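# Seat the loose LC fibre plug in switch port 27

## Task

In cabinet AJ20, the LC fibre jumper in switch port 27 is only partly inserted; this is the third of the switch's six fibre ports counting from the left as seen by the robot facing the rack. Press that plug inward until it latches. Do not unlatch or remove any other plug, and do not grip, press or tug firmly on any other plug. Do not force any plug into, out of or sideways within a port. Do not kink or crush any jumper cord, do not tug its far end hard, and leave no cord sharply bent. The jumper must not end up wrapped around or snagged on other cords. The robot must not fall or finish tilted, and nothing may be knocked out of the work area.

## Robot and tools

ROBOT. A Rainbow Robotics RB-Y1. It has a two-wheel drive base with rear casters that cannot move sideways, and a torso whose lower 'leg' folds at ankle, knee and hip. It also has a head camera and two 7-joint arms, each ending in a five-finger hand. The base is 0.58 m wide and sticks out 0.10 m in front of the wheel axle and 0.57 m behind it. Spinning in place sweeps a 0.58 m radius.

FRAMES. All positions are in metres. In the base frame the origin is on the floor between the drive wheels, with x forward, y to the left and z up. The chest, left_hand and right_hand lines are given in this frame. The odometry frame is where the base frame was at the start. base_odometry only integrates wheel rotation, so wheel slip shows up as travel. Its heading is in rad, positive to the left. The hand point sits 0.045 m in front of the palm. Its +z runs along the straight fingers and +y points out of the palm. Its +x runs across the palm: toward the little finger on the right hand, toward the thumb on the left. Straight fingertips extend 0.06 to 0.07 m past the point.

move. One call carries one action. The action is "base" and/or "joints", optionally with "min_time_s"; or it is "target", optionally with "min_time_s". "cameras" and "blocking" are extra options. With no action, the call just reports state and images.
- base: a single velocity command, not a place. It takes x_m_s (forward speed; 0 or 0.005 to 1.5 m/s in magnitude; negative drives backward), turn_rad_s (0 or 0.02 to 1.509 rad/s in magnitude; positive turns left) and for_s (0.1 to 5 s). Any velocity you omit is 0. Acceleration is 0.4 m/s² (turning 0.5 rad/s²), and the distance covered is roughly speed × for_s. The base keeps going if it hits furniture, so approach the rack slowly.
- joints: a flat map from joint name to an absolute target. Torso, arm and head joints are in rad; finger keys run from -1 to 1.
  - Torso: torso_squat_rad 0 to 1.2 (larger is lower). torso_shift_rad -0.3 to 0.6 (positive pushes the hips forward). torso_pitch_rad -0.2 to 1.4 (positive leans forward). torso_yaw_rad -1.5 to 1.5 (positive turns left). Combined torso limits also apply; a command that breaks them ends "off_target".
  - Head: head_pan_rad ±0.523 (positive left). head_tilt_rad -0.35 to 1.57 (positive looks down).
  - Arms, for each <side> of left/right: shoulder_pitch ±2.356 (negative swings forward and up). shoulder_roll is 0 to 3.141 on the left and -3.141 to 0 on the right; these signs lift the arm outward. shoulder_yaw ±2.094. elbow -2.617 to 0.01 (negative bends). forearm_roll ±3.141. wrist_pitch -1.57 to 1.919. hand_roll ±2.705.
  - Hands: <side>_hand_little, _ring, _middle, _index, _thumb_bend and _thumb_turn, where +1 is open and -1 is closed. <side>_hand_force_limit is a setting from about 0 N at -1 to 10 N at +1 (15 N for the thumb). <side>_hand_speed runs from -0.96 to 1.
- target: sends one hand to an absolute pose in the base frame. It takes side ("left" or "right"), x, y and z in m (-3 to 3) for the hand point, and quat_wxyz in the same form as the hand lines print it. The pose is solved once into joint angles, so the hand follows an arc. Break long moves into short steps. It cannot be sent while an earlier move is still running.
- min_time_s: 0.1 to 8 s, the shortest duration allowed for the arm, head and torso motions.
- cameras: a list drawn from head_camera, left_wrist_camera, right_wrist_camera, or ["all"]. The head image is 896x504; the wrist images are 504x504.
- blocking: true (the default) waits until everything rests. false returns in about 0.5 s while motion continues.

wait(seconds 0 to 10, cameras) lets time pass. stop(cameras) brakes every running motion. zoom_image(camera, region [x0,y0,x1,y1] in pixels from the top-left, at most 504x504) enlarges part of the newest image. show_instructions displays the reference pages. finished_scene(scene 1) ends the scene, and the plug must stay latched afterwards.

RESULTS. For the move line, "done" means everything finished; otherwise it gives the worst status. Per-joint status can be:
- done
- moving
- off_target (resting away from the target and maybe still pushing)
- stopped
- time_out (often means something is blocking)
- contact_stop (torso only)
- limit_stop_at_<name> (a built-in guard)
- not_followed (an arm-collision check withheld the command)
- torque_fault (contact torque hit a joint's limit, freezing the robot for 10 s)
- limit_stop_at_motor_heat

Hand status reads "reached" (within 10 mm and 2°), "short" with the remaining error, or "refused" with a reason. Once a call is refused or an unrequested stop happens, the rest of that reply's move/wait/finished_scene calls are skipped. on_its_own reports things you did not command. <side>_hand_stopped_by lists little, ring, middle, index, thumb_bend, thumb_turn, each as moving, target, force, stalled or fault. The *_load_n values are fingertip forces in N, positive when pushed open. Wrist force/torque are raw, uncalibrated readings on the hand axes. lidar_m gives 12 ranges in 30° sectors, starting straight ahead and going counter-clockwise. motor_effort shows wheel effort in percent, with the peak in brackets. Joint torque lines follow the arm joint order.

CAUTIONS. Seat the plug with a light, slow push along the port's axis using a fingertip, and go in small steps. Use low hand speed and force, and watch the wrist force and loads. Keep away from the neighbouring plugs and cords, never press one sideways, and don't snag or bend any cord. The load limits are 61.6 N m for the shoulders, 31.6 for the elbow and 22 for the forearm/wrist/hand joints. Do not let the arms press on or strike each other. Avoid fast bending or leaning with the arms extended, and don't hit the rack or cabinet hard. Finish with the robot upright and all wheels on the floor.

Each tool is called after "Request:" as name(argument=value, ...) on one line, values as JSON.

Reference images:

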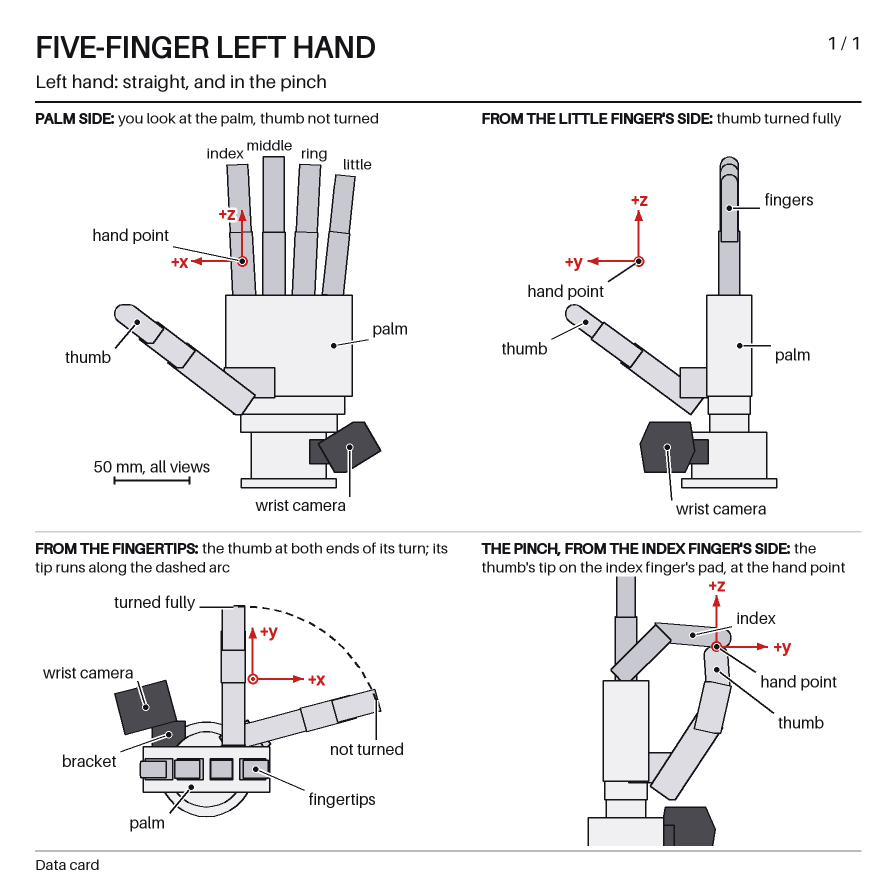

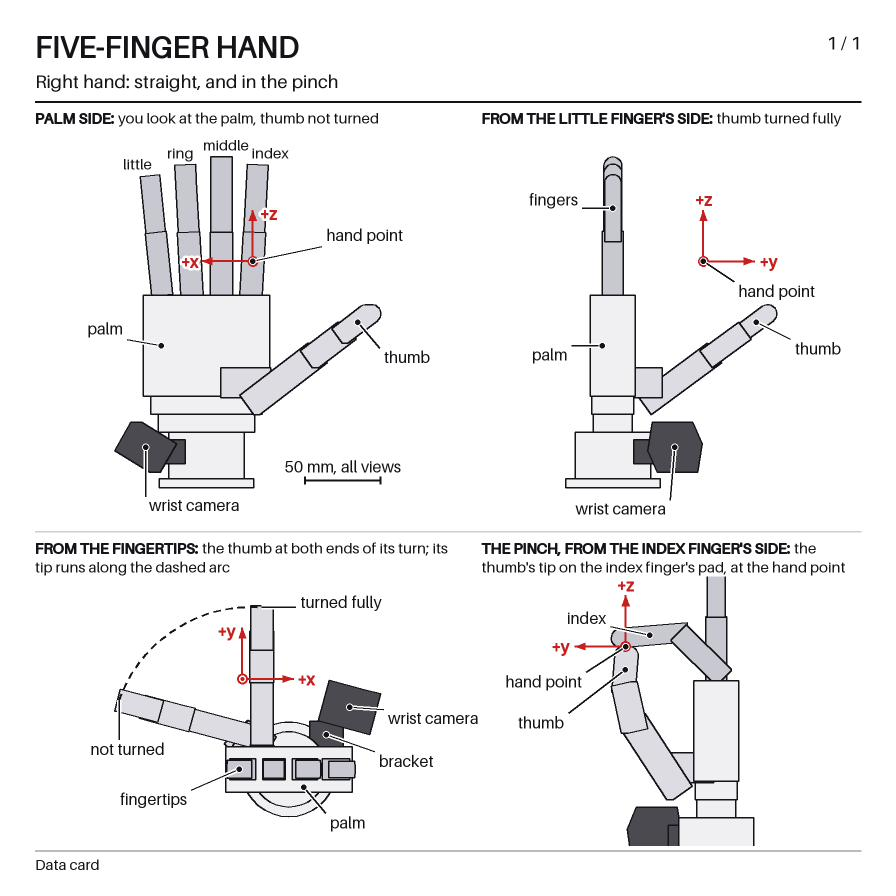

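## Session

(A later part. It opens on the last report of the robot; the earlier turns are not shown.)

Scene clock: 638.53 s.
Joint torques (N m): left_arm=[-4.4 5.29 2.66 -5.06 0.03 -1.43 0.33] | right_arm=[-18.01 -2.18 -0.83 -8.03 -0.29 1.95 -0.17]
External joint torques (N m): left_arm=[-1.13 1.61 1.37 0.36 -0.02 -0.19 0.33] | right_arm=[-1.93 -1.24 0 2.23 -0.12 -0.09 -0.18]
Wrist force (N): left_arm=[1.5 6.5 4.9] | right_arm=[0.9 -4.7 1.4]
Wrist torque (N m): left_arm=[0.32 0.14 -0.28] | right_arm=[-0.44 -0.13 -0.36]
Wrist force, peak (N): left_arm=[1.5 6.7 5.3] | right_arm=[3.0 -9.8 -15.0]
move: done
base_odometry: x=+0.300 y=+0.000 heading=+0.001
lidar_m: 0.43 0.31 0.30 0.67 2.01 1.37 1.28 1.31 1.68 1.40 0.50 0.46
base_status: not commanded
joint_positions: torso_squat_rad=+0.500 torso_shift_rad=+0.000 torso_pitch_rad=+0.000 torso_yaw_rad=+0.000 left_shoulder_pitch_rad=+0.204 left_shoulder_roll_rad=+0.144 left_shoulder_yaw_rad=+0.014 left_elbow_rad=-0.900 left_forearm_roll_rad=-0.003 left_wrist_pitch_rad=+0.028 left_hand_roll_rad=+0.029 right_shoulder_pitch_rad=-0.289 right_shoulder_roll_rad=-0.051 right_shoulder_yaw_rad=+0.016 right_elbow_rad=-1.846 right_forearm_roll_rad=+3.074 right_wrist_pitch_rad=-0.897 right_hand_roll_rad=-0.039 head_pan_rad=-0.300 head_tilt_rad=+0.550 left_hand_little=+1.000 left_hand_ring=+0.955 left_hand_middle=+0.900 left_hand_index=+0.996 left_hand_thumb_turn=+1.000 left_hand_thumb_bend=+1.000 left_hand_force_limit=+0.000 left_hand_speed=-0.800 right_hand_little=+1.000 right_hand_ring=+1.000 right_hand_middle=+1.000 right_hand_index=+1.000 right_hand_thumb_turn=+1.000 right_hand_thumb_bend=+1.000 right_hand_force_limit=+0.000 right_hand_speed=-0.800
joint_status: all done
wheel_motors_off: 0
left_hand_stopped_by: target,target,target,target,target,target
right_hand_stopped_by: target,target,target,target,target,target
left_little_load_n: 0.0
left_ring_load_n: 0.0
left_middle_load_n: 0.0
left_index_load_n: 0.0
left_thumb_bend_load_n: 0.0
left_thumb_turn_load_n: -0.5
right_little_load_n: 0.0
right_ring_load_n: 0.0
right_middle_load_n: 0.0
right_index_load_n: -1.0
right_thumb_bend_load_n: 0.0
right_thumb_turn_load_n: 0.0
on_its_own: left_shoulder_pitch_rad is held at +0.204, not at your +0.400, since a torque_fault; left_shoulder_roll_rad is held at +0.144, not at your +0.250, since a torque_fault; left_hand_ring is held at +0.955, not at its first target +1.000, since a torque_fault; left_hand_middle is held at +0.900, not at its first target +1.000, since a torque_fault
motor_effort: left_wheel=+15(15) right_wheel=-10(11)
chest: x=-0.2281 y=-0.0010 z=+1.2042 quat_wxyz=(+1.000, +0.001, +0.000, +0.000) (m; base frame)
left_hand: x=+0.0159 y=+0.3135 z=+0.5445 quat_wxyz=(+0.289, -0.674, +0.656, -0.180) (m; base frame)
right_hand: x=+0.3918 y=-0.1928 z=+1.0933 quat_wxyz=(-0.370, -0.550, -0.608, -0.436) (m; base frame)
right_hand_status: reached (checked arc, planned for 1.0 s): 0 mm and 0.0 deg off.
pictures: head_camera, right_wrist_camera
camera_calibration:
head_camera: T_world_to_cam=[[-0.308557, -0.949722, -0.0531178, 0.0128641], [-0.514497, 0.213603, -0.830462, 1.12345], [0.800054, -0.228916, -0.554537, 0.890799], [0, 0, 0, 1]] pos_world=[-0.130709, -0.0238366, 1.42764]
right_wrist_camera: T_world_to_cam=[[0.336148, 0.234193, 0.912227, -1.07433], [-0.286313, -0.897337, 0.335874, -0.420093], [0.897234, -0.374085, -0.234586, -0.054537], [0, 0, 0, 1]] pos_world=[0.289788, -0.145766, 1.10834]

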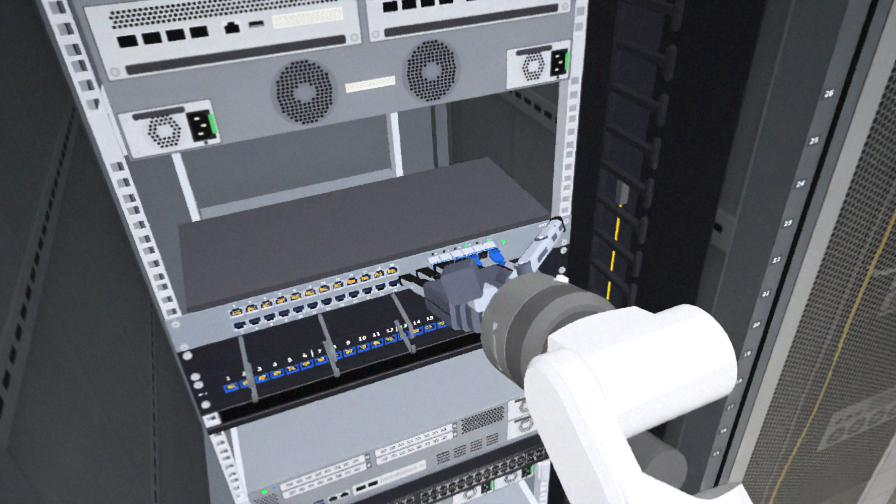

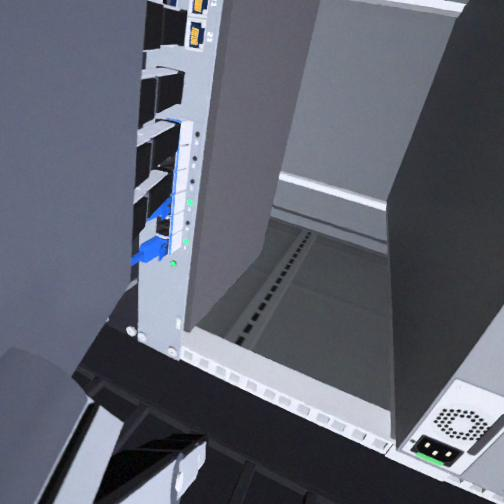

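Request:
move(target={"side": "right", "x": 0.388, "y": -0.193, "z": 1.099, "quat_wxyz": [0.370, 0.550, 0.608, 0.436]}, min_time_s=1, cameras=[])

Request:
move(target={"side": "right", "x": 0.365, "y": -0.170, "z": 1.110, "quat_wxyz": [0.370, 0.550, 0.608, 0.436]}, min_time_s=1.5, cameras=["head_camera", "right_wrist_camera"])

Request:
zoom_image(camera="head_camera", region=[440, 240, 500, 290])

Request:
zoom_image(camera="right_wrist_camera", region=[145, 145, 225, 245])

Scene clock: 662.23 s.
Joint torques (N m): left_arm=[-3.89 4.84 2.73 -4.97 -0.08 -1.38 0.4] | right_arm=[-14.32 -0.79 1.52 -9.29 0.1 1.7 -0.03]
External joint torques (N m): left_arm=[-0.62 1.16 1.44 0.45 -0.13 -0.14 0.4] | right_arm=[1.62 0.13 2.35 0.88 0.26 -0.34 -0.04]
Wrist force (N): left_arm=[1.5 6.1 5.1] | right_arm=[0.6 -5.6 2.8]
Wrist torque (N m): left_arm=[0.23 0.18 -0.30] | right_arm=[-0.50 -0.11 -0.36]
Wrist force, peak (N): left_arm=[1.5 6.5 5.5] | right_arm=[0.6 -5.7 3.0]
move: done
base_odometry: x=+0.300 y=+0.000 heading=+0.001
lidar_m: 0.43 0.31 0.29 0.67 2.01 1.36 1.28 1.31 1.68 1.40 0.50 0.47
base_status: not commanded
joint_positions: torso_squat_rad=+0.500 torso_shift_rad=+0.000 torso_pitch_rad=+0.000 torso_yaw_rad=+0.000 left_shoulder_pitch_rad=+0.204 left_shoulder_roll_rad=+0.144 left_shoulder_yaw_rad=+0.014 left_elbow_rad=-0.900 left_forearm_roll_rad=-0.003 left_wrist_pitch_rad=+0.028 left_hand_roll_rad=+0.029 right_shoulder_pitch_rad=-0.286 right_shoulder_roll_rad=-0.051 right_shoulder_yaw_rad=+0.016 right_elbow_rad=-1.875 right_forearm_roll_rad=+3.075 right_wrist_pitch_rad=-0.923 right_hand_roll_rad=-0.040 head_pan_rad=-0.300 head_tilt_rad=+0.550 left_hand_little=+1.000 left_hand_ring=+0.955 left_hand_middle=+0.900 left_hand_index=+0.996 left_hand_thumb_turn=+1.000 left_hand_thumb_bend=+1.000 left_hand_force_limit=+0.000 left_hand_speed=-0.800 right_hand_little=+1.000 right_hand_ring=+1.000 right_hand_middle=+1.000 right_hand_index=+1.000 right_hand_thumb_turn=+1.000 right_hand_thumb_bend=+1.000 right_hand_force_limit=+0.000 right_hand_speed=-0.800
joint_status: all done
wheel_motors_off: 0
left_hand_stopped_by: target,target,target,target,target,target
right_hand_stopped_by: target,target,target,target,target,target
left_little_load_n: 0.0
left_ring_load_n: -0.5
left_middle_load_n: 0.0
left_index_load_n: 0.0
left_thumb_bend_load_n: 0.0
left_thumb_turn_load_n: -0.5
right_little_load_n: -0.5
right_ring_load_n: 0.0
right_middle_load_n: 0.0
right_index_load_n: 0.0
right_thumb_bend_load_n: 0.0
right_thumb_turn_load_n: 0.0
on_its_own: left_shoulder_pitch_rad is held at +0.204, not at your +0.400, since a torque_fault; left_shoulder_roll_rad is held at +0.144, not at your +0.250, since a torque_fault; left_hand_ring is held at +0.955, not at its first target +1.000, since a torque_fault; left_hand_middle is held at +0.900, not at its first target +1.000, since a torque_fault
motor_effort: left_wheel=+14(15) right_wheel=-10(11)
chest: x=-0.2281 y=-0.0010 z=+1.2042 quat_wxyz=(+1.000, +0.001, +0.000, +0.000) (m; base frame)
left_hand: x=+0.0159 y=+0.3135 z=+0.5445 quat_wxyz=(+0.289, -0.674, +0.656, -0.180) (m; base frame)
right_hand: x=+0.3883 y=-0.1930 z=+1.0993 quat_wxyz=(-0.371, -0.550, -0.608, -0.437) (m; base frame)
right_hand_status: reached (checked arc, planned for 1.0 s): 0 mm and 0.1 deg off.
pictures: none
No camera images: "cameras" was empty.

Scene clock: 664.07 s.
Joint torques (N m): left_arm=[-3.75 5.3 1.93 -4.84 0.02 -1.6 0.4] | right_arm=[-13.14 2.27 1.93 -9.01 0.48 1.7 -0.29]
External joint torques (N m): left_arm=[-0.48 1.62 0.64 0.58 -0.03 -0.36 0.4] | right_arm=[1.61 1.61 2.22 0.91 0.6 -0.34 -0.3]
Wrist force (N): left_arm=[1.5 6.1 4.7] | right_arm=[0.4 -5.5 2.7]
Wrist torque (N m): left_arm=[0.25 0.17 -0.27] | right_arm=[-0.47 -0.06 -0.34]
Wrist force, peak (N): left_arm=[1.4 6.2 5.7] | right_arm=[0.6 -5.7 2.8]
move: done
base_odometry: x=+0.300 y=+0.000 heading=+0.001
lidar_m: 0.43 0.31 0.30 0.68 2.01 1.37 1.27 1.31 1.69 1.41 0.50 0.47
base_status: not commanded
joint_positions: torso_squat_rad=+0.500 torso_shift_rad=+0.000 torso_pitch_rad=+0.000 torso_yaw_rad=+0.000 left_shoulder_pitch_rad=+0.204 left_shoulder_roll_rad=+0.144 left_shoulder_yaw_rad=+0.014 left_elbow_rad=-0.900 left_forearm_roll_rad=-0.003 left_wrist_pitch_rad=+0.028 left_hand_roll_rad=+0.029 right_shoulder_pitch_rad=-0.237 right_shoulder_roll_rad=+0.000 right_shoulder_yaw_rad=+0.071 right_elbow_rad=-1.992 right_forearm_roll_rad=+3.141 right_wrist_pitch_rad=-0.995 right_hand_roll_rad=-0.058 head_pan_rad=-0.300 head_tilt_rad=+0.550 left_hand_little=+1.000 left_hand_ring=+0.955 left_hand_middle=+0.900 left_hand_index=+0.996 left_hand_thumb_turn=+1.000 left_hand_thumb_bend=+1.000 left_hand_force_limit=+0.000 left_hand_speed=-0.800 right_hand_little=+1.000 right_hand_ring=+1.000 right_hand_middle=+1.000 right_hand_index=+1.000 right_hand_thumb_turn=+1.000 right_hand_thumb_bend=+1.000 right_hand_force_limit=+0.000 right_hand_speed=-0.800
joint_status: all done
wheel_motors_off: 0
left_hand_stopped_by: target,target,target,target,target,target
right_hand_stopped_by: target,target,target,target,target,target
left_little_load_n: 0.0
left_ring_load_n: 0.0
left_middle_load_n: 0.0
left_index_load_n: 0.0
left_thumb_bend_load_n: 0.0
left_thumb_turn_load_n: 0.0
right_little_load_n: 0.0
right_ring_load_n: 0.0
right_middle_load_n: 0.0
right_index_load_n: 0.0
right_thumb_bend_load_n: 0.0
right_thumb_turn_load_n: 0.0
on_its_own: left_shoulder_pitch_rad is held at +0.204, not at your +0.400, since a torque_fault; left_shoulder_roll_rad is held at +0.144, not at your +0.250, since a torque_fault; left_hand_ring is held at +0.955, not at its first target +1.000, since a torque_fault; left_hand_middle is held at +0.900, not at its first target +1.000, since a torque_fault
motor_effort: left_wheel=+14(15) right_wheel=-9(11)
chest: x=-0.2281 y=-0.0010 z=+1.2042 quat_wxyz=(+1.000, +0.001, +0.000, +0.000) (m; base frame)
left_hand: x=+0.0159 y=+0.3135 z=+0.5445 quat_wxyz=(+0.289, -0.674, +0.656, -0.180) (m; base frame)
right_hand: x=+0.3653 y=-0.1702 z=+1.1104 quat_wxyz=(-0.368, -0.548, -0.610, -0.439) (m; base frame)
right_hand_status: reached (checked arc, planned for 1.5 s): 1 mm and 0.5 deg off.
pictures: head_camera, right_wrist_camera
camera_calibration:
head_camera: T_world_to_cam=[[-0.308557, -0.949722, -0.0531178, 0.0128641], [-0.514497, 0.213603, -0.830462, 1.12345], [0.800054, -0.228916, -0.554537, 0.890799], [0, 0, 0, 1]] pos_world=[-0.130709, -0.0238366, 1.42764]
right_wrist_camera: T_world_to_cam=[[0.334141, 0.235169, 0.912713, -1.08591], [-0.278286, -0.900585, 0.333923, -0.41451], [0.900504, -0.365572, -0.235478, -0.0169504], [0, 0, 0, 1]] pos_world=[0.262758, -0.124127, 1.12554]

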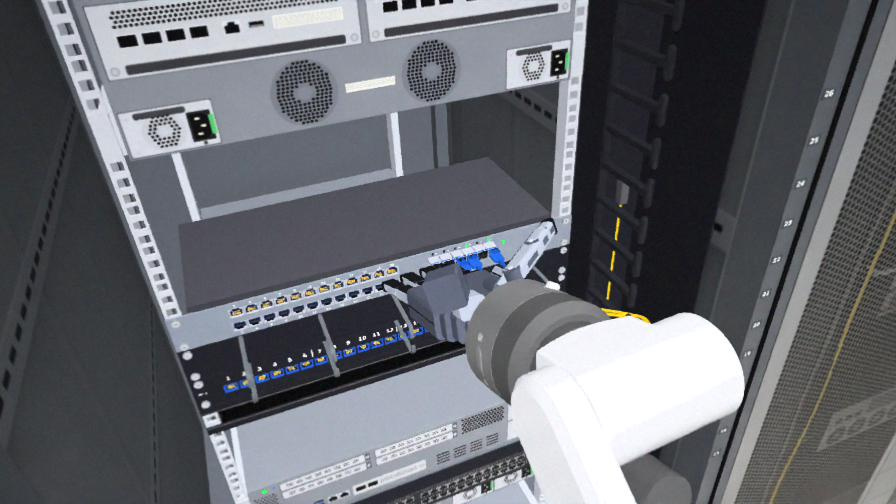

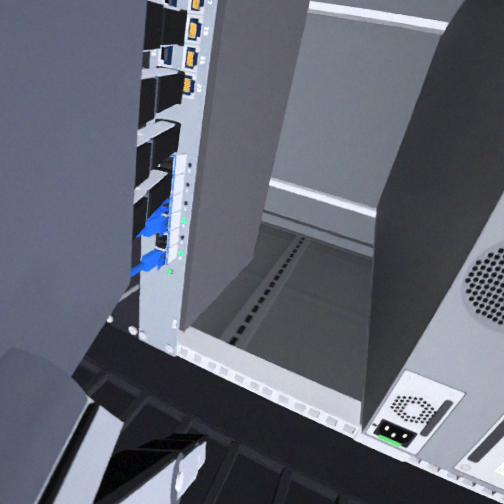

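Scaled by 8.400 from the camera's 896x504 image, which has a finer 1280x720 frame.

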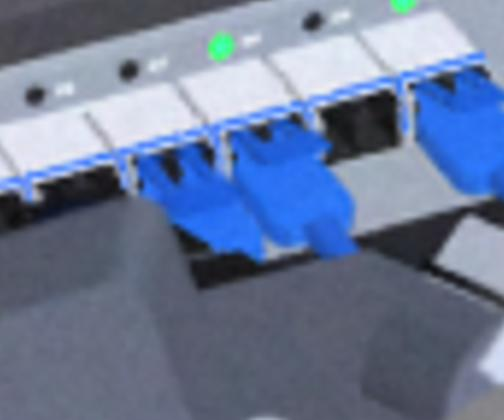

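Scaled by 5.040 from the camera's 504x504 image, which has a finer 720x720 frame.

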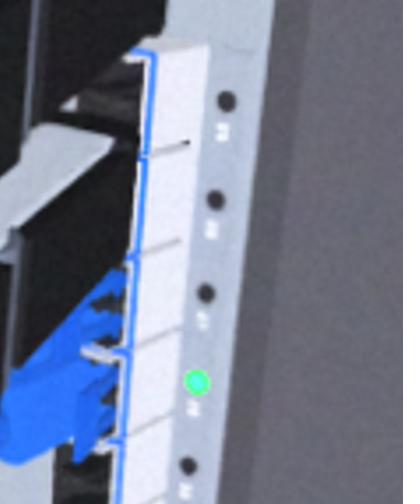

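Request:
move(target={"side": "right", "x": 0.32, "y": -0.165, "z": 1.125, "quat_wxyz": [0.370, 0.550, 0.608, 0.436]}, min_time_s=1.5, cameras=["head_camera", "right_wrist_camera"])

Request:
zoom_image(camera="head_camera", region=[440, 240, 510, 290])

Request:
zoom_image(camera="right_wrist_camera", region=[145, 145, 225, 245])

Scene clock: 675.97 s.
Joint torques (N m): left_arm=[-3.91 5.24 1.96 -4.74 0.01 -1.43 0.46] | right_arm=[-11.22 2.15 2.3 -8.48 0.12 1.62 0.18]
External joint torques (N m): left_arm=[-0.64 1.56 0.67 0.68 -0.04 -0.19 0.46] | right_arm=[1.07 0.75 2.47 0.93 0.24 -0.42 0.17]
Wrist force (N): left_arm=[1.1 6.7 5.0] | right_arm=[0.5 -5.4 2.9]
Wrist torque (N m): left_arm=[0.35 0.22 -0.34] | right_arm=[-0.47 -0.05 -0.18]
Wrist force, peak (N): left_arm=[2.1 6.7 5.6] | right_arm=[0.4 -5.7 3.0]
move: done
base_odometry: x=+0.300 y=+0.000 heading=+0.001
lidar_m: 0.43 0.31 0.30 0.67 2.01 1.36 1.27 1.32 1.68 1.39 0.50 0.47
base_status: not commanded
joint_positions: torso_squat_rad=+0.500 torso_shift_rad=+0.000 torso_pitch_rad=+0.000 torso_yaw_rad=+0.000 left_shoulder_pitch_rad=+0.204 left_shoulder_roll_rad=+0.144 left_shoulder_yaw_rad=+0.014 left_elbow_rad=-0.900 left_forearm_roll_rad=-0.003 left_wrist_pitch_rad=+0.028 left_hand_roll_rad=+0.029 right_shoulder_pitch_rad=-0.121 right_shoulder_roll_rad=+0.000 right_shoulder_yaw_rad=+0.127 right_elbow_rad=-2.210 right_forearm_roll_rad=+3.141 right_wrist_pitch_rad=-1.105 right_hand_roll_rad=-0.055 head_pan_rad=-0.300 head_tilt_rad=+0.550 left_hand_little=+1.000 left_hand_ring=+0.955 left_hand_middle=+0.900 left_hand_index=+0.996 left_hand_thumb_turn=+1.000 left_hand_thumb_bend=+1.000 left_hand_force_limit=+0.000 left_hand_speed=-0.800 right_hand_little=+1.000 right_hand_ring=+1.000 right_hand_middle=+1.000 right_hand_index=+1.000 right_hand_thumb_turn=+1.000 right_hand_thumb_bend=+1.000 right_hand_force_limit=+0.000 right_hand_speed=-0.800
joint_status: all done
wheel_motors_off: 0
left_hand_stopped_by: target,target,target,target,target,target
right_hand_stopped_by: target,target,target,target,target,target
left_little_load_n: -0.5
left_ring_load_n: 0.0
left_middle_load_n: 0.0
left_index_load_n: 0.0
left_thumb_bend_load_n: 0.0
left_thumb_turn_load_n: 0.0
right_little_load_n: 0.5
right_ring_load_n: 0.0
right_middle_load_n: 0.0
right_index_load_n: 0.0
right_thumb_bend_load_n: 0.0
right_thumb_turn_load_n: 0.0
on_its_own: left_shoulder_pitch_rad is held at +0.204, not at your +0.400, since a torque_fault; left_shoulder_roll_rad is held at +0.144, not at your +0.250, since a torque_fault; left_hand_ring is held at +0.955, not at its first target +1.000, since a torque_fault; left_hand_middle is held at +0.900, not at its first target +1.000, since a torque_fault
motor_effort: left_wheel=+14(15) right_wheel=-10(11)
chest: x=-0.2281 y=-0.0010 z=+1.2042 quat_wxyz=(+1.000, +0.001, +0.000, +0.000) (m; base frame)
left_hand: x=+0.0159 y=+0.3135 z=+0.5445 quat_wxyz=(+0.289, -0.674, +0.656, -0.180) (m; base frame)
right_hand: x=+0.3201 y=-0.1653 z=+1.1253 quat_wxyz=(-0.362, -0.543, -0.615, -0.443) (m; base frame)
right_hand_status: reached (checked arc, as near as the solve gets, planned for 1.5 s): 0 mm and 1.7 deg off.
pictures: head_camera, right_wrist_camera
camera_calibration:
head_camera: T_world_to_cam=[[-0.308557, -0.949722, -0.0531178, 0.0128641], [-0.514497, 0.213603, -0.830462, 1.12345], [0.800054, -0.228916, -0.554537, 0.890799], [0, 0, 0, 1]] pos_world=[-0.130709, -0.0238366, 1.42764]
right_wrist_camera: T_world_to_cam=[[0.330898, 0.237115, 0.913391, -1.08503], [-0.260823, -0.907231, 0.330005, -0.429941], [0.906905, -0.347432, -0.238356, 0.0331995], [0, 0, 0, 1]] pos_world=[0.216788, -0.121244, 1.14085]

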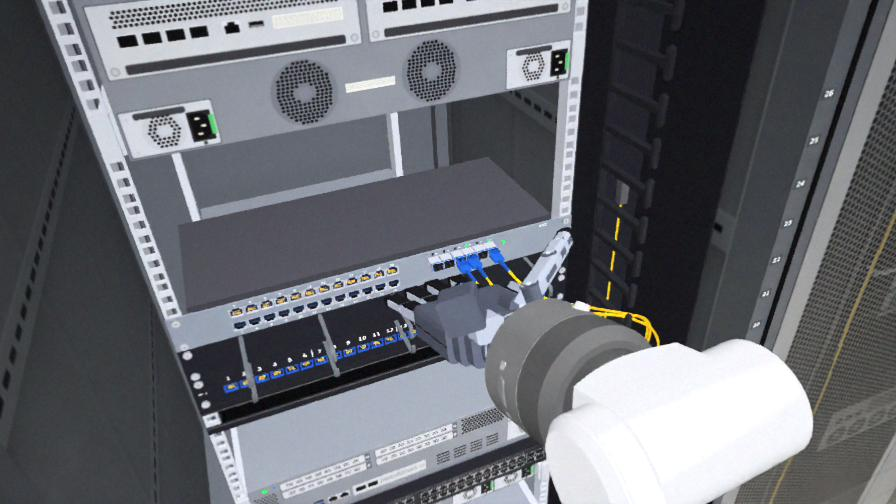

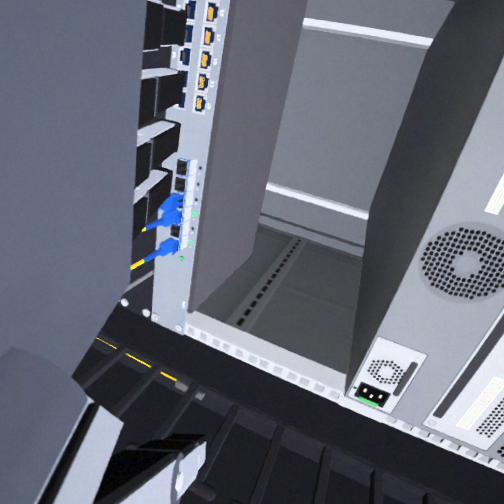

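Scaled by 7.200 from the camera's 896x504 image, which has a finer 1280x720 frame.

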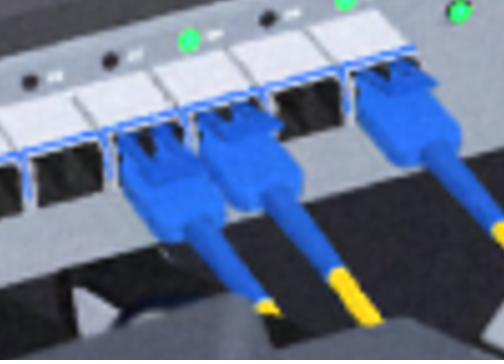

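Scaled by 5.040 from the camera's 504x504 image, which has a finer 720x720 frame.

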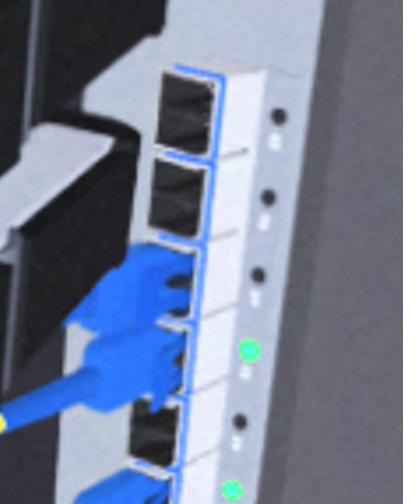

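Request:
zoom_image(camera="head_camera", region=[452, 248, 492, 288])

Request:
zoom_image(camera="head_camera", region=[474, 240, 514, 280])

Scaled by 12.600 from the camera's 896x504 image, which has a finer 1280x720 frame.

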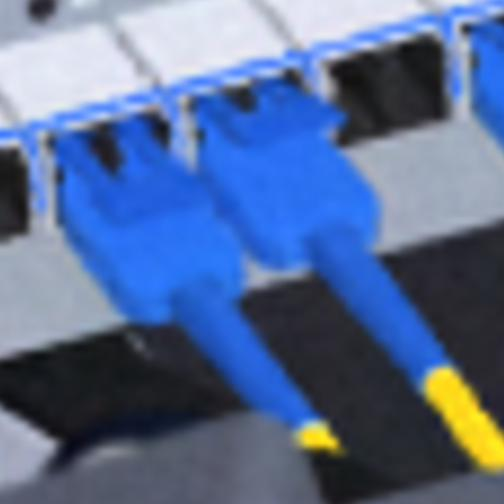

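Scaled by 12.600 from the camera's 896x504 image, which has a finer 1280x720 frame.

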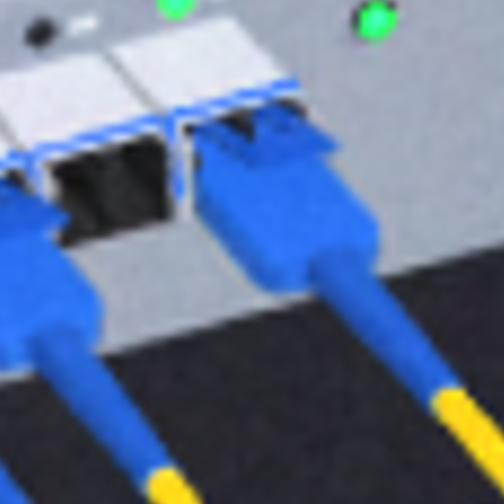

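Request:
move(target={"side": "right", "x": 0.365, "y": -0.1935, "z": 1.105, "quat_wxyz": [0.370, 0.550, 0.608, 0.436]}, min_time_s=1.5, cameras=[])

Request:
move(target={"side": "right", "x": 0.384, "y": -0.1935, "z": 1.0925, "quat_wxyz": [0.370, 0.550, 0.608, 0.436]}, min_time_s=1.5, cameras=["head_camera", "right_wrist_camera"])

Request:
zoom_image(camera="head_camera", region=[450, 250, 490, 285])

Request:
move(target={"side": "right", "x": 0.388, "y": -0.1935, "z": 1.0925, "quat_wxyz": [0.370, 0.550, 0.608, 0.436]}, min_time_s=1, cameras=[])

Request:
move(target={"side": "right", "x": 0.391, "y": -0.1935, "z": 1.0925, "quat_wxyz": [0.370, 0.550, 0.608, 0.436]}, min_time_s=1, cameras=["head_camera", "right_wrist_camera"])

Request:
zoom_image(camera="head_camera", region=[450, 250, 490, 285])

Scene clock: 721.67 s.
Joint torques (N m): left_arm=[-3.6 5.11 2.38 -4.88 0.05 -1.43 0.28] | right_arm=[-16.45 -1.22 -0.39 -8.13 -0.5 2.15 0.22]
External joint torques (N m): left_arm=[-0.33 1.43 1.09 0.54 0 -0.19 0.28] | right_arm=[-1.84 -0.75 0.4 1.83 -0.36 0.11 0.22]
Wrist force (N): left_arm=[1.8 6.3 4.7] | right_arm=[0.7 -5.5 2.7]
Wrist torque (N m): left_arm=[0.30 0.08 -0.27] | right_arm=[-0.46 -0.10 -0.18]
Wrist force, peak (N): left_arm=[2.0 6.8 5.4] | right_arm=[0.5 -5.7 3.0]
move: done
base_odometry: x=+0.300 y=+0.000 heading=+0.001
lidar_m: 0.43 0.31 0.30 0.67 2.01 1.37 1.28 1.30 1.68 1.40 0.50 0.46
base_status: not commanded
joint_positions: torso_squat_rad=+0.500 torso_shift_rad=+0.000 torso_pitch_rad=+0.000 torso_yaw_rad=+0.000 left_shoulder_pitch_rad=+0.204 left_shoulder_roll_rad=+0.144 left_shoulder_yaw_rad=+0.014 left_elbow_rad=-0.900 left_forearm_roll_rad=-0.003 left_wrist_pitch_rad=+0.028 left_hand_roll_rad=+0.029 right_shoulder_pitch_rad=-0.219 right_shoulder_roll_rad=-0.050 right_shoulder_yaw_rad=+0.039 right_elbow_rad=-1.993 right_forearm_roll_rad=+3.082 right_wrist_pitch_rad=-0.977 right_hand_roll_rad=-0.048 head_pan_rad=-0.300 head_tilt_rad=+0.550 left_hand_little=+1.000 left_hand_ring=+0.955 left_hand_middle=+0.900 left_hand_index=+0.996 left_hand_thumb_turn=+1.000 left_hand_thumb_bend=+1.000 left_hand_force_limit=+0.000 left_hand_speed=-0.800 right_hand_little=+1.000 right_hand_ring=+1.000 right_hand_middle=+1.000 right_hand_index=+1.000 right_hand_thumb_turn=+1.000 right_hand_thumb_bend=+1.000 right_hand_force_limit=+0.000 right_hand_speed=-0.800
joint_status: all done
wheel_motors_off: 0
left_hand_stopped_by: target,target,target,target,target,target
right_hand_stopped_by: target,target,target,target,target,target
left_little_load_n: 0.0
left_ring_load_n: 0.0
left_middle_load_n: 0.0
left_index_load_n: 0.0
left_thumb_bend_load_n: 0.0
left_thumb_turn_load_n: 0.0
right_little_load_n: 0.0
right_ring_load_n: 0.0
right_middle_load_n: 0.0
right_index_load_n: 0.0
right_thumb_bend_load_n: 0.0
right_thumb_turn_load_n: 0.0
on_its_own: left_shoulder_pitch_rad is held at +0.204, not at your +0.400, since a torque_fault; left_shoulder_roll_rad is held at +0.144, not at your +0.250, since a torque_fault; left_hand_ring is held at +0.955, not at its first target +1.000, since a torque_fault; left_hand_middle is held at +0.900, not at its first target +1.000, since a torque_fault
motor_effort: left_wheel=+14(15) right_wheel=-10(11)
chest: x=-0.2281 y=-0.0010 z=+1.2042 quat_wxyz=(+1.000, +0.001, +0.000, +0.000) (m; base frame)
left_hand: x=+0.0159 y=+0.3135 z=+0.5445 quat_wxyz=(+0.289, -0.674, +0.656, -0.180) (m; base frame)
right_hand: x=+0.3649 y=-0.1933 z=+1.1050 quat_wxyz=(-0.370, -0.550, -0.608, -0.436) (m; base frame)
right_hand_status: reached (checked arc, planned for 1.5 s): 0 mm and 0.0 deg off.
pictures: none
No camera images: "cameras" was empty.

Scene clock: 723.50 s.
Joint torques (N m): left_arm=[-3.45 5.21 2.4 -4.88 0.14 -1.43 0.36] | right_arm=[-16.66 -1.34 -0.99 -8.24 -0.15 1.96 0.1]
External joint torques (N m): left_arm=[-0.18 1.53 1.11 0.54 0.1 -0.19 0.36] | right_arm=[-1.08 -0.53 -0.11 2 0 -0.08 0.1]
Wrist force (N): left_arm=[1.6 6.3 4.7] | right_arm=[0.6 -5.5 3.0]
Wrist torque (N m): left_arm=[0.30 0.12 -0.29] | right_arm=[-0.50 -0.12 -0.20]
Wrist force, peak (N): left_arm=[2.0 6.8 5.0] | right_arm=[0.6 -5.6 3.2]
move: done
base_odometry: x=+0.300 y=+0.000 heading=+0.001
lidar_m: 0.43 0.30 0.30 0.66 2.02 1.37 1.28 1.31 1.68 1.40 0.50 0.47
base_status: not commanded
joint_positions: torso_squat_rad=+0.500 torso_shift_rad=+0.000 torso_pitch_rad=+0.000 torso_yaw_rad=+0.000 left_shoulder_pitch_rad=+0.204 left_shoulder_roll_rad=+0.144 left_shoulder_yaw_rad=+0.014 left_elbow_rad=-0.900 left_forearm_roll_rad=-0.003 left_wrist_pitch_rad=+0.028 left_hand_roll_rad=+0.029 right_shoulder_pitch_rad=-0.261 right_shoulder_roll_rad=-0.054 right_shoulder_yaw_rad=+0.028 right_elbow_rad=-1.882 right_forearm_roll_rad=+3.076 right_wrist_pitch_rad=-0.907 right_hand_roll_rad=-0.046 head_pan_rad=-0.300 head_tilt_rad=+0.550 left_hand_little=+1.000 left_hand_ring=+0.955 left_hand_middle=+0.900 left_hand_index=+0.996 left_hand_thumb_turn=+1.000 left_hand_thumb_bend=+1.000 left_hand_force_limit=+0.000 left_hand_speed=-0.800 right_hand_little=+1.000 right_hand_ring=+1.000 right_hand_middle=+1.000 right_hand_index=+1.000 right_hand_thumb_turn=+1.000 right_hand_thumb_bend=+1.000 right_hand_force_limit=+0.000 right_hand_speed=-0.800
joint_status: all done
wheel_motors_off: 0
left_hand_stopped_by: target,target,target,target,target,target
right_hand_stopped_by: target,target,target,target,target,target
left_little_load_n: 0.0
left_ring_load_n: -0.5
left_middle_load_n: 0.0
left_index_load_n: 0.0
left_thumb_bend_load_n: 0.0
left_thumb_turn_load_n: 0.0
right_little_load_n: 0.0
right_ring_load_n: 0.0
right_middle_load_n: 0.0
right_index_load_n: 0.0
right_thumb_bend_load_n: 0.0
right_thumb_turn_load_n: 0.0
on_its_own: left_shoulder_pitch_rad is held at +0.204, not at your +0.400, since a torque_fault; left_shoulder_roll_rad is held at +0.144, not at your +0.250, since a torque_fault; left_hand_ring is held at +0.955, not at its first target +1.000, since a torque_fault; left_hand_middle is held at +0.900, not at its first target +1.000, since a torque_fault
motor_effort: left_wheel=+14(15) right_wheel=-10(11)
chest: x=-0.2281 y=-0.0010 z=+1.2042 quat_wxyz=(+1.000, +0.001, +0.000, +0.000) (m; base frame)
left_hand: x=+0.0159 y=+0.3135 z=+0.5445 quat_wxyz=(+0.289, -0.674, +0.656, -0.180) (m; base frame)
right_hand: x=+0.3839 y=-0.1933 z=+1.0926 quat_wxyz=(-0.370, -0.550, -0.608, -0.436) (m; base frame)
right_hand_status: reached (checked arc, planned for 1.5 s): 0 mm and 0.0 deg off.
pictures: head_camera, right_wrist_camera
camera_calibration:
head_camera: T_world_to_cam=[[-0.308557, -0.949722, -0.0531178, 0.0128641], [-0.514497, 0.213603, -0.830462, 1.12345], [0.800054, -0.228916, -0.554537, 0.890799], [0, 0, 0, 1]] pos_world=[-0.130709, -0.0238366, 1.42764]
right_wrist_camera: T_world_to_cam=[[0.336433, 0.234107, 0.912144, -1.07097], [-0.286237, -0.897356, 0.335886, -0.422669], [0.897152, -0.374093, -0.23489, -0.0473262], [0, 0, 0, 1]] pos_world=[0.281787, -0.146266, 1.10774]

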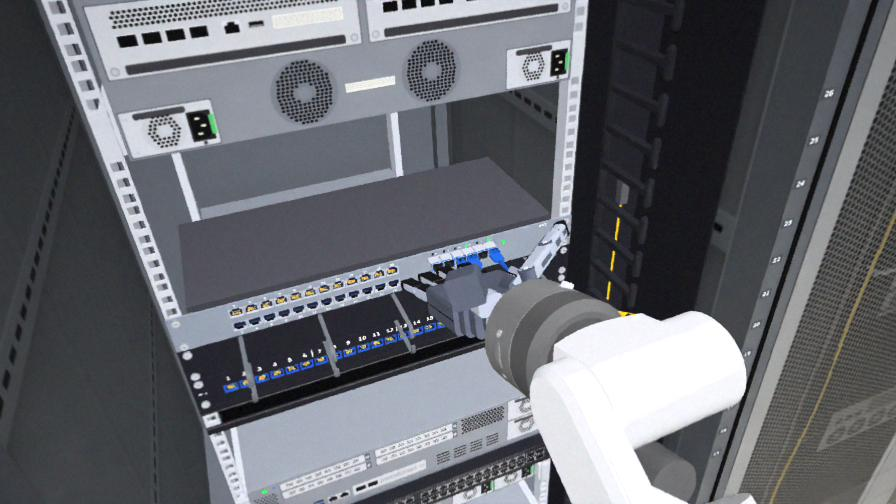

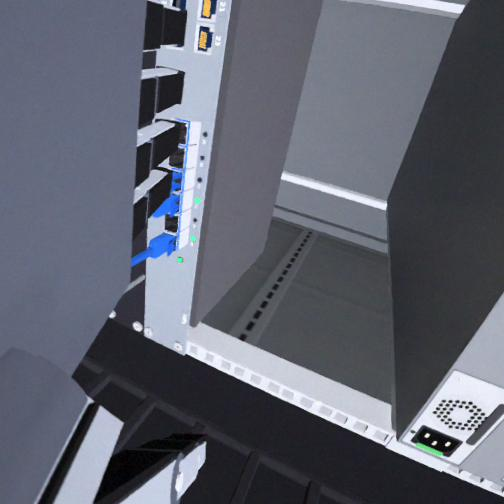

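Scaled by 12.600 from the camera's 896x504 image, which has a finer 1280x720 frame.

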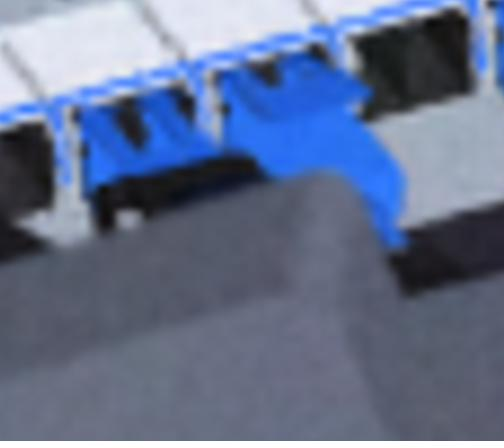

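Scene clock: 724.83 s.
Joint torques (N m): left_arm=[-3.92 5.75 2.45 -4.87 -0.14 -1.46 0.22] | right_arm=[-17.99 -1.7 -1.22 -8.44 -0.26 1.96 -0.36]
External joint torques (N m): left_arm=[-0.65 2.07 1.17 0.55 -0.19 -0.22 0.22] | right_arm=[-2.16 -0.79 -0.32 1.81 -0.11 -0.08 -0.37]
Wrist force (N): left_arm=[1.3 6.7 4.8] | right_arm=[0.5 -5.5 3.1]
Wrist torque (N m): left_arm=[0.35 0.18 -0.31] | right_arm=[-0.52 -0.10 -0.32]
Wrist force, peak (N): left_arm=[1.5 6.7 5.2] | right_arm=[0.4 -5.9 3.1]
move: done
base_odometry: x=+0.300 y=+0.000 heading=+0.001
lidar_m: 0.43 0.31 0.30 0.67 2.01 1.36 1.28 1.30 1.68 1.40 0.50 0.47
base_status: not commanded
joint_positions: torso_squat_rad=+0.500 torso_shift_rad=+0.000 torso_pitch_rad=+0.000 torso_yaw_rad=+0.000 left_shoulder_pitch_rad=+0.204 left_shoulder_roll_rad=+0.144 left_shoulder_yaw_rad=+0.014 left_elbow_rad=-0.900 left_forearm_roll_rad=-0.003 left_wrist_pitch_rad=+0.028 left_hand_roll_rad=+0.029 right_shoulder_pitch_rad=-0.275 right_shoulder_roll_rad=-0.056 right_shoulder_yaw_rad=+0.024 right_elbow_rad=-1.864 right_forearm_roll_rad=+3.074 right_wrist_pitch_rad=-0.901 right_hand_roll_rad=-0.046 head_pan_rad=-0.300 head_tilt_rad=+0.550 left_hand_little=+1.000 left_hand_ring=+0.955 left_hand_middle=+0.900 left_hand_index=+0.996 left_hand_thumb_turn=+1.000 left_hand_thumb_bend=+1.000 left_hand_force_limit=+0.000 left_hand_speed=-0.800 right_hand_little=+1.000 right_hand_ring=+1.000 right_hand_middle=+1.000 right_hand_index=+1.000 right_hand_thumb_turn=+1.000 right_hand_thumb_bend=+1.000 right_hand_force_limit=+0.000 right_hand_speed=-0.800
joint_status: all done
wheel_motors_off: 0
left_hand_stopped_by: target,target,target,target,target,target
right_hand_stopped_by: target,target,target,target,target,target
left_little_load_n: 0.0
left_ring_load_n: 0.0
left_middle_load_n: 0.0
left_index_load_n: 0.0
left_thumb_bend_load_n: 0.0
left_thumb_turn_load_n: -0.5
right_little_load_n: 0.0
right_ring_load_n: 0.0
right_middle_load_n: 0.0
right_index_load_n: 0.0
right_thumb_bend_load_n: -0.5
right_thumb_turn_load_n: 0.0
on_its_own: left_shoulder_pitch_rad is held at +0.204, not at your +0.400, since a torque_fault; left_shoulder_roll_rad is held at +0.144, not at your +0.250, since a torque_fault; left_hand_ring is held at +0.955, not at its first target +1.000, since a torque_fault; left_hand_middle is held at +0.900, not at its first target +1.000, since a torque_fault
motor_effort: left_wheel=+14(15) right_wheel=-11(11)
chest: x=-0.2281 y=-0.0010 z=+1.2042 quat_wxyz=(+1.000, +0.001, +0.000, +0.000) (m; base frame)
left_hand: x=+0.0159 y=+0.3135 z=+0.5445 quat_wxyz=(+0.289, -0.674, +0.656, -0.180) (m; base frame)
right_hand: x=+0.3878 y=-0.1933 z=+1.0926 quat_wxyz=(-0.370, -0.550, -0.608, -0.436) (m; base frame)
right_hand_status: reached (checked arc, planned for 1.0 s): 0 mm and 0.0 deg off.
pictures: none
No camera images: "cameras" was empty.

Scene clock: 726.17 s.
Joint torques (N m): left_arm=[-3.73 5.16 2.48 -4.89 0.14 -1.46 0.18] | right_arm=[-18.64 -1.83 -0.8 -7.84 -0.17 2.12 -0.36]
External joint torques (N m): left_arm=[-0.46 1.48 1.19 0.53 0.09 -0.23 0.18] | right_arm=[-2.63 -0.84 0.12 2.42 -0.02 0.08 -0.37]
Wrist force (N): left_arm=[1.7 6.6 4.7] | right_arm=[1.2 -6.3 -1.9]
Wrist torque (N m): left_arm=[0.34 0.10 -0.29] | right_arm=[-0.16 -0.08 -0.32]
Wrist force, peak (N): left_arm=[2.1 6.5 5.2] | right_arm=[1.1 -6.3 -4.8]
move: done
base_odometry: x=+0.300 y=+0.000 heading=+0.001
lidar_m: 0.43 0.31 0.30 0.67 2.02 1.37 1.28 1.31 1.68 1.40 0.50 0.47
base_status: not commanded
joint_positions: torso_squat_rad=+0.500 torso_shift_rad=+0.000 torso_pitch_rad=+0.000 torso_yaw_rad=+0.000 left_shoulder_pitch_rad=+0.204 left_shoulder_roll_rad=+0.144 left_shoulder_yaw_rad=+0.014 left_elbow_rad=-0.900 left_forearm_roll_rad=-0.003 left_wrist_pitch_rad=+0.028 left_hand_roll_rad=+0.029 right_shoulder_pitch_rad=-0.285 right_shoulder_roll_rad=-0.057 right_shoulder_yaw_rad=+0.021 right_elbow_rad=-1.850 right_forearm_roll_rad=+3.073 right_wrist_pitch_rad=-0.897 right_hand_roll_rad=-0.047 head_pan_rad=-0.300 head_tilt_rad=+0.550 left_hand_little=+1.000 left_hand_ring=+0.955 left_hand_middle=+0.900 left_hand_index=+0.996 left_hand_thumb_turn=+1.000 left_hand_thumb_bend=+1.000 left_hand_force_limit=+0.000 left_hand_speed=-0.800 right_hand_little=+1.000 right_hand_ring=+1.000 right_hand_middle=+1.000 right_hand_index=+1.000 right_hand_thumb_turn=+1.000 right_hand_thumb_bend=+1.000 right_hand_force_limit=+0.000 right_hand_speed=-0.800
joint_status: all done
wheel_motors_off: 0
left_hand_stopped_by: target,target,target,target,target,target
right_hand_stopped_by: target,target,target,target,target,target
left_little_load_n: 0.0
left_ring_load_n: 0.5
left_middle_load_n: 0.0
left_index_load_n: 0.0
left_thumb_bend_load_n: 0.0
left_thumb_turn_load_n: 0.0
right_little_load_n: -0.5
right_ring_load_n: 0.0
right_middle_load_n: 0.0
right_index_load_n: 0.0
right_thumb_bend_load_n: 0.0
right_thumb_turn_load_n: 0.0
on_its_own: left_shoulder_pitch_rad is held at +0.204, not at your +0.400, since a torque_fault; left_shoulder_roll_rad is held at +0.144, not at your +0.250, since a torque_fault; left_hand_ring is held at +0.955, not at its first target +1.000, since a torque_fault; left_hand_middle is held at +0.900, not at its first target +1.000, since a torque_fault
motor_effort: left_wheel=+14(15) right_wheel=-10(11)
chest: x=-0.2281 y=-0.0010 z=+1.2042 quat_wxyz=(+1.000, +0.001, +0.000, +0.000) (m; base frame)
left_hand: x=+0.0159 y=+0.3135 z=+0.5445 quat_wxyz=(+0.289, -0.674, +0.656, -0.180) (m; base frame)
right_hand: x=+0.3908 y=-0.1933 z=+1.0925 quat_wxyz=(-0.370, -0.550, -0.608, -0.436) (m; base frame)
right_hand_status: reached (checked arc, planned for 1.0 s): 0 mm and 0.0 deg off.
pictures: head_camera, right_wrist_camera
camera_calibration:
head_camera: T_world_to_cam=[[-0.308557, -0.949722, -0.0531178, 0.0128641], [-0.514497, 0.213603, -0.830462, 1.12345], [0.800054, -0.228916, -0.554537, 0.890799], [0, 0, 0, 1]] pos_world=[-0.130709, -0.0238366, 1.42764]
right_wrist_camera: T_world_to_cam=[[0.336623, 0.234119, 0.912071, -1.07318], [-0.286146, -0.897361, 0.335952, -0.42076], [0.89711, -0.374075, -0.23508, -0.0533148], [0, 0, 0, 1]] pos_world=[0.288686, -0.146266, 1.10763]

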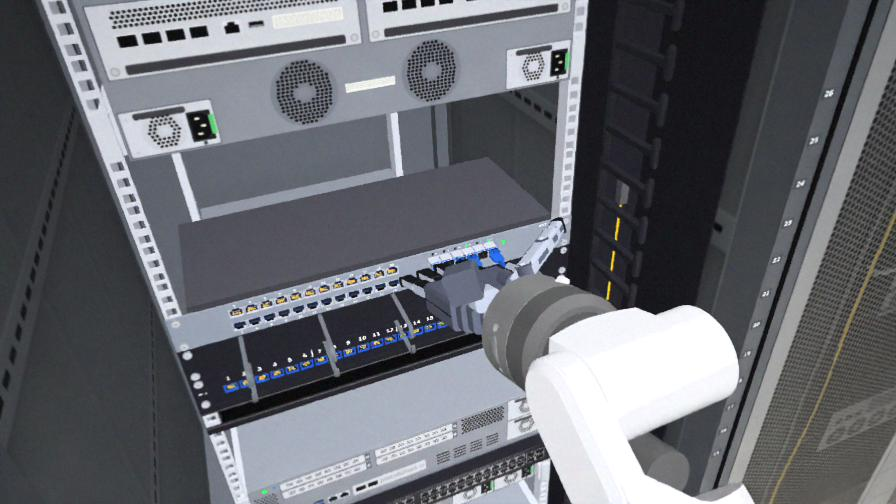

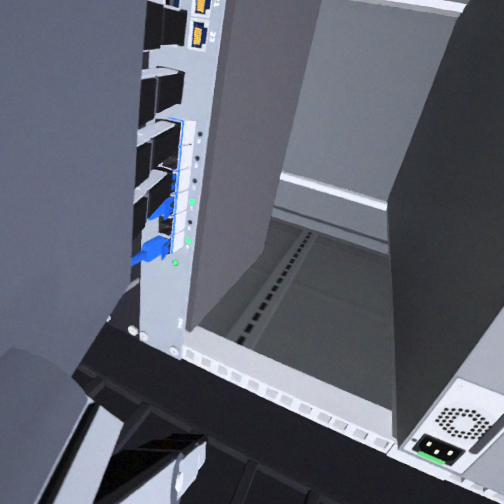

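Scaled by 12.600 from the camera's 896x504 image, which has a finer 1280x720 frame.

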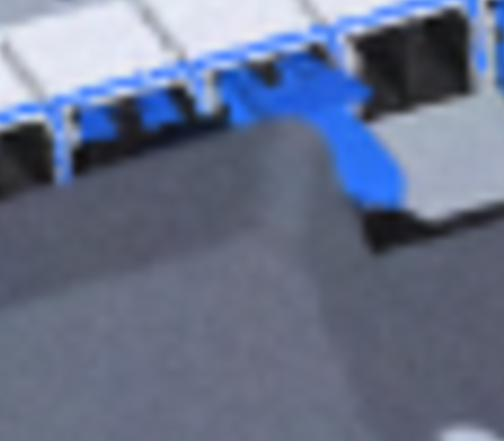

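Request:
move(target={"side": "right", "x": 0.3925, "y": -0.1935, "z": 1.0925, "quat_wxyz": [0.370, 0.550, 0.608, 0.436]}, min_time_s=1, cameras=["head_camera"])

Request:
zoom_image(camera="head_camera", region=[450, 250, 490, 285])

Scene clock: 743.47 s.
Joint torques (N m): left_arm=[-3.95 4.96 2.53 -4.81 0.09 -1.34 0.34] | right_arm=[-18.17 -2.43 -0.82 -7.56 -0.34 1.71 -0.53]
External joint torques (N m): left_arm=[-0.68 1.28 1.24 0.61 0.04 -0.1 0.35] | right_arm=[-2.06 -1.4 0.12 2.71 -0.2 -0.33 -0.53]
Wrist force (N): left_arm=[1.6 6.4 5.0] | right_arm=[0.8 -4.6 -0.9]
Wrist torque (N m): left_arm=[0.29 0.13 -0.29] | right_arm=[-0.28 -0.07 -0.36]
Wrist force, peak (N): left_arm=[1.9 6.5 5.4] | right_arm=[1.3 -6.3 -2.2]
move: done
base_odometry: x=+0.300 y=+0.000 heading=+0.001
lidar_m: 0.43 0.31 0.29 0.67 2.02 1.37 1.27 1.31 1.68 1.39 0.49 0.47
base_status: not commanded
joint_positions: torso_squat_rad=+0.500 torso_shift_rad=+0.000 torso_pitch_rad=+0.000 torso_yaw_rad=+0.000 left_shoulder_pitch_rad=+0.204 left_shoulder_roll_rad=+0.144 left_shoulder_yaw_rad=+0.014 left_elbow_rad=-0.900 left_forearm_roll_rad=-0.003 left_wrist_pitch_rad=+0.028 left_hand_roll_rad=+0.029 right_shoulder_pitch_rad=-0.290 right_shoulder_roll_rad=-0.058 right_shoulder_yaw_rad=+0.020 right_elbow_rad=-1.842 right_forearm_roll_rad=+3.073 right_wrist_pitch_rad=-0.894 right_hand_roll_rad=-0.047 head_pan_rad=-0.300 head_tilt_rad=+0.550 left_hand_little=+1.000 left_hand_ring=+0.955 left_hand_middle=+0.900 left_hand_index=+0.996 left_hand_thumb_turn=+1.000 left_hand_thumb_bend=+1.000 left_hand_force_limit=+0.000 left_hand_speed=-0.800 right_hand_little=+1.000 right_hand_ring=+1.000 right_hand_middle=+1.000 right_hand_index=+1.000 right_hand_thumb_turn=+1.000 right_hand_thumb_bend=+1.000 right_hand_force_limit=+0.000 right_hand_speed=-0.800
joint_status: all done
wheel_motors_off: 0
left_hand_stopped_by: target,target,target,target,target,target
right_hand_stopped_by: target,target,target,target,target,target
left_little_load_n: 0.0
left_ring_load_n: 0.0
left_middle_load_n: 0.0
left_index_load_n: 0.0
left_thumb_bend_load_n: 0.0
left_thumb_turn_load_n: -0.5
right_little_load_n: 0.0
right_ring_load_n: 0.0
right_middle_load_n: 0.0
right_index_load_n: -0.5
right_thumb_bend_load_n: 0.0
right_thumb_turn_load_n: 0.0
on_its_own: left_shoulder_pitch_rad is held at +0.204, not at your +0.400, since a torque_fault; left_shoulder_roll_rad is held at +0.144, not at your +0.250, since a torque_fault; left_hand_ring is held at +0.955, not at its first target +1.000, since a torque_fault; left_hand_middle is held at +0.900, not at its first target +1.000, since a torque_fault
motor_effort: left_wheel=+15(15) right_wheel=-10(11)
chest: x=-0.2281 y=-0.0010 z=+1.2042 quat_wxyz=(+1.000, +0.001, +0.000, +0.000) (m; base frame)
left_hand: x=+0.0159 y=+0.3135 z=+0.5445 quat_wxyz=(+0.289, -0.674, +0.656, -0.180) (m; base frame)
right_hand: x=+0.3924 y=-0.1933 z=+1.0927 quat_wxyz=(-0.370, -0.550, -0.608, -0.436) (m; base frame)
right_hand_status: reached (checked arc, planned for 1.0 s): 0 mm and 0.0 deg off.
pictures: head_camera
camera_calibration:
head_camera: T_world_to_cam=[[-0.308557, -0.949722, -0.0531178, 0.0128641], [-0.514497, 0.213603, -0.830462, 1.12345], [0.800054, -0.228916, -0.554537, 0.890799], [0, 0, 0, 1]] pos_world=[-0.130709, -0.0238366, 1.42764]

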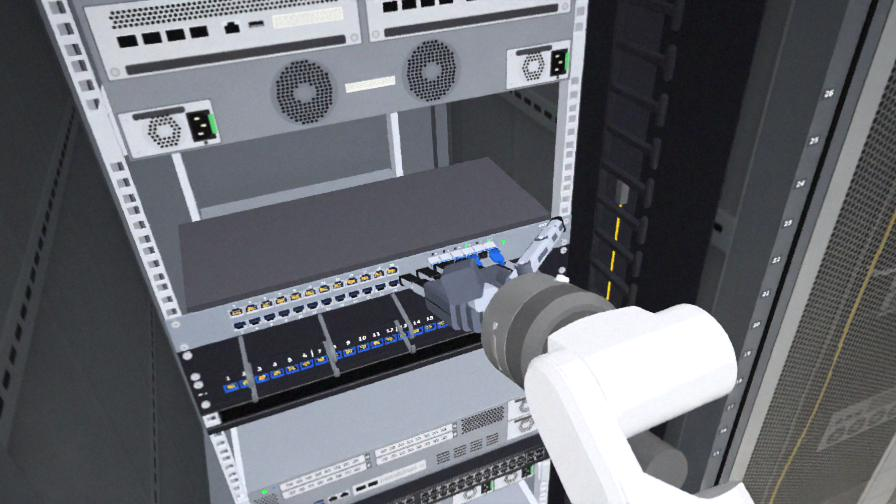

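Scaled by 12.600 from the camera's 896x504 image, which has a finer 1280x720 frame.

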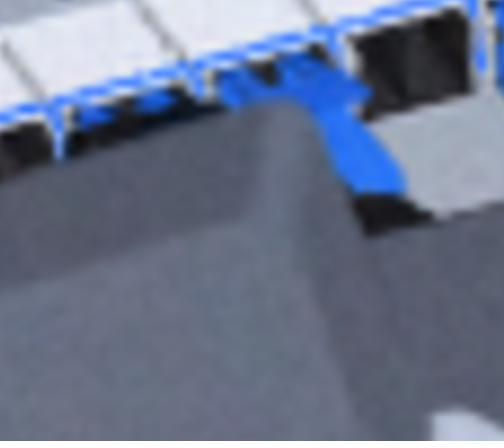

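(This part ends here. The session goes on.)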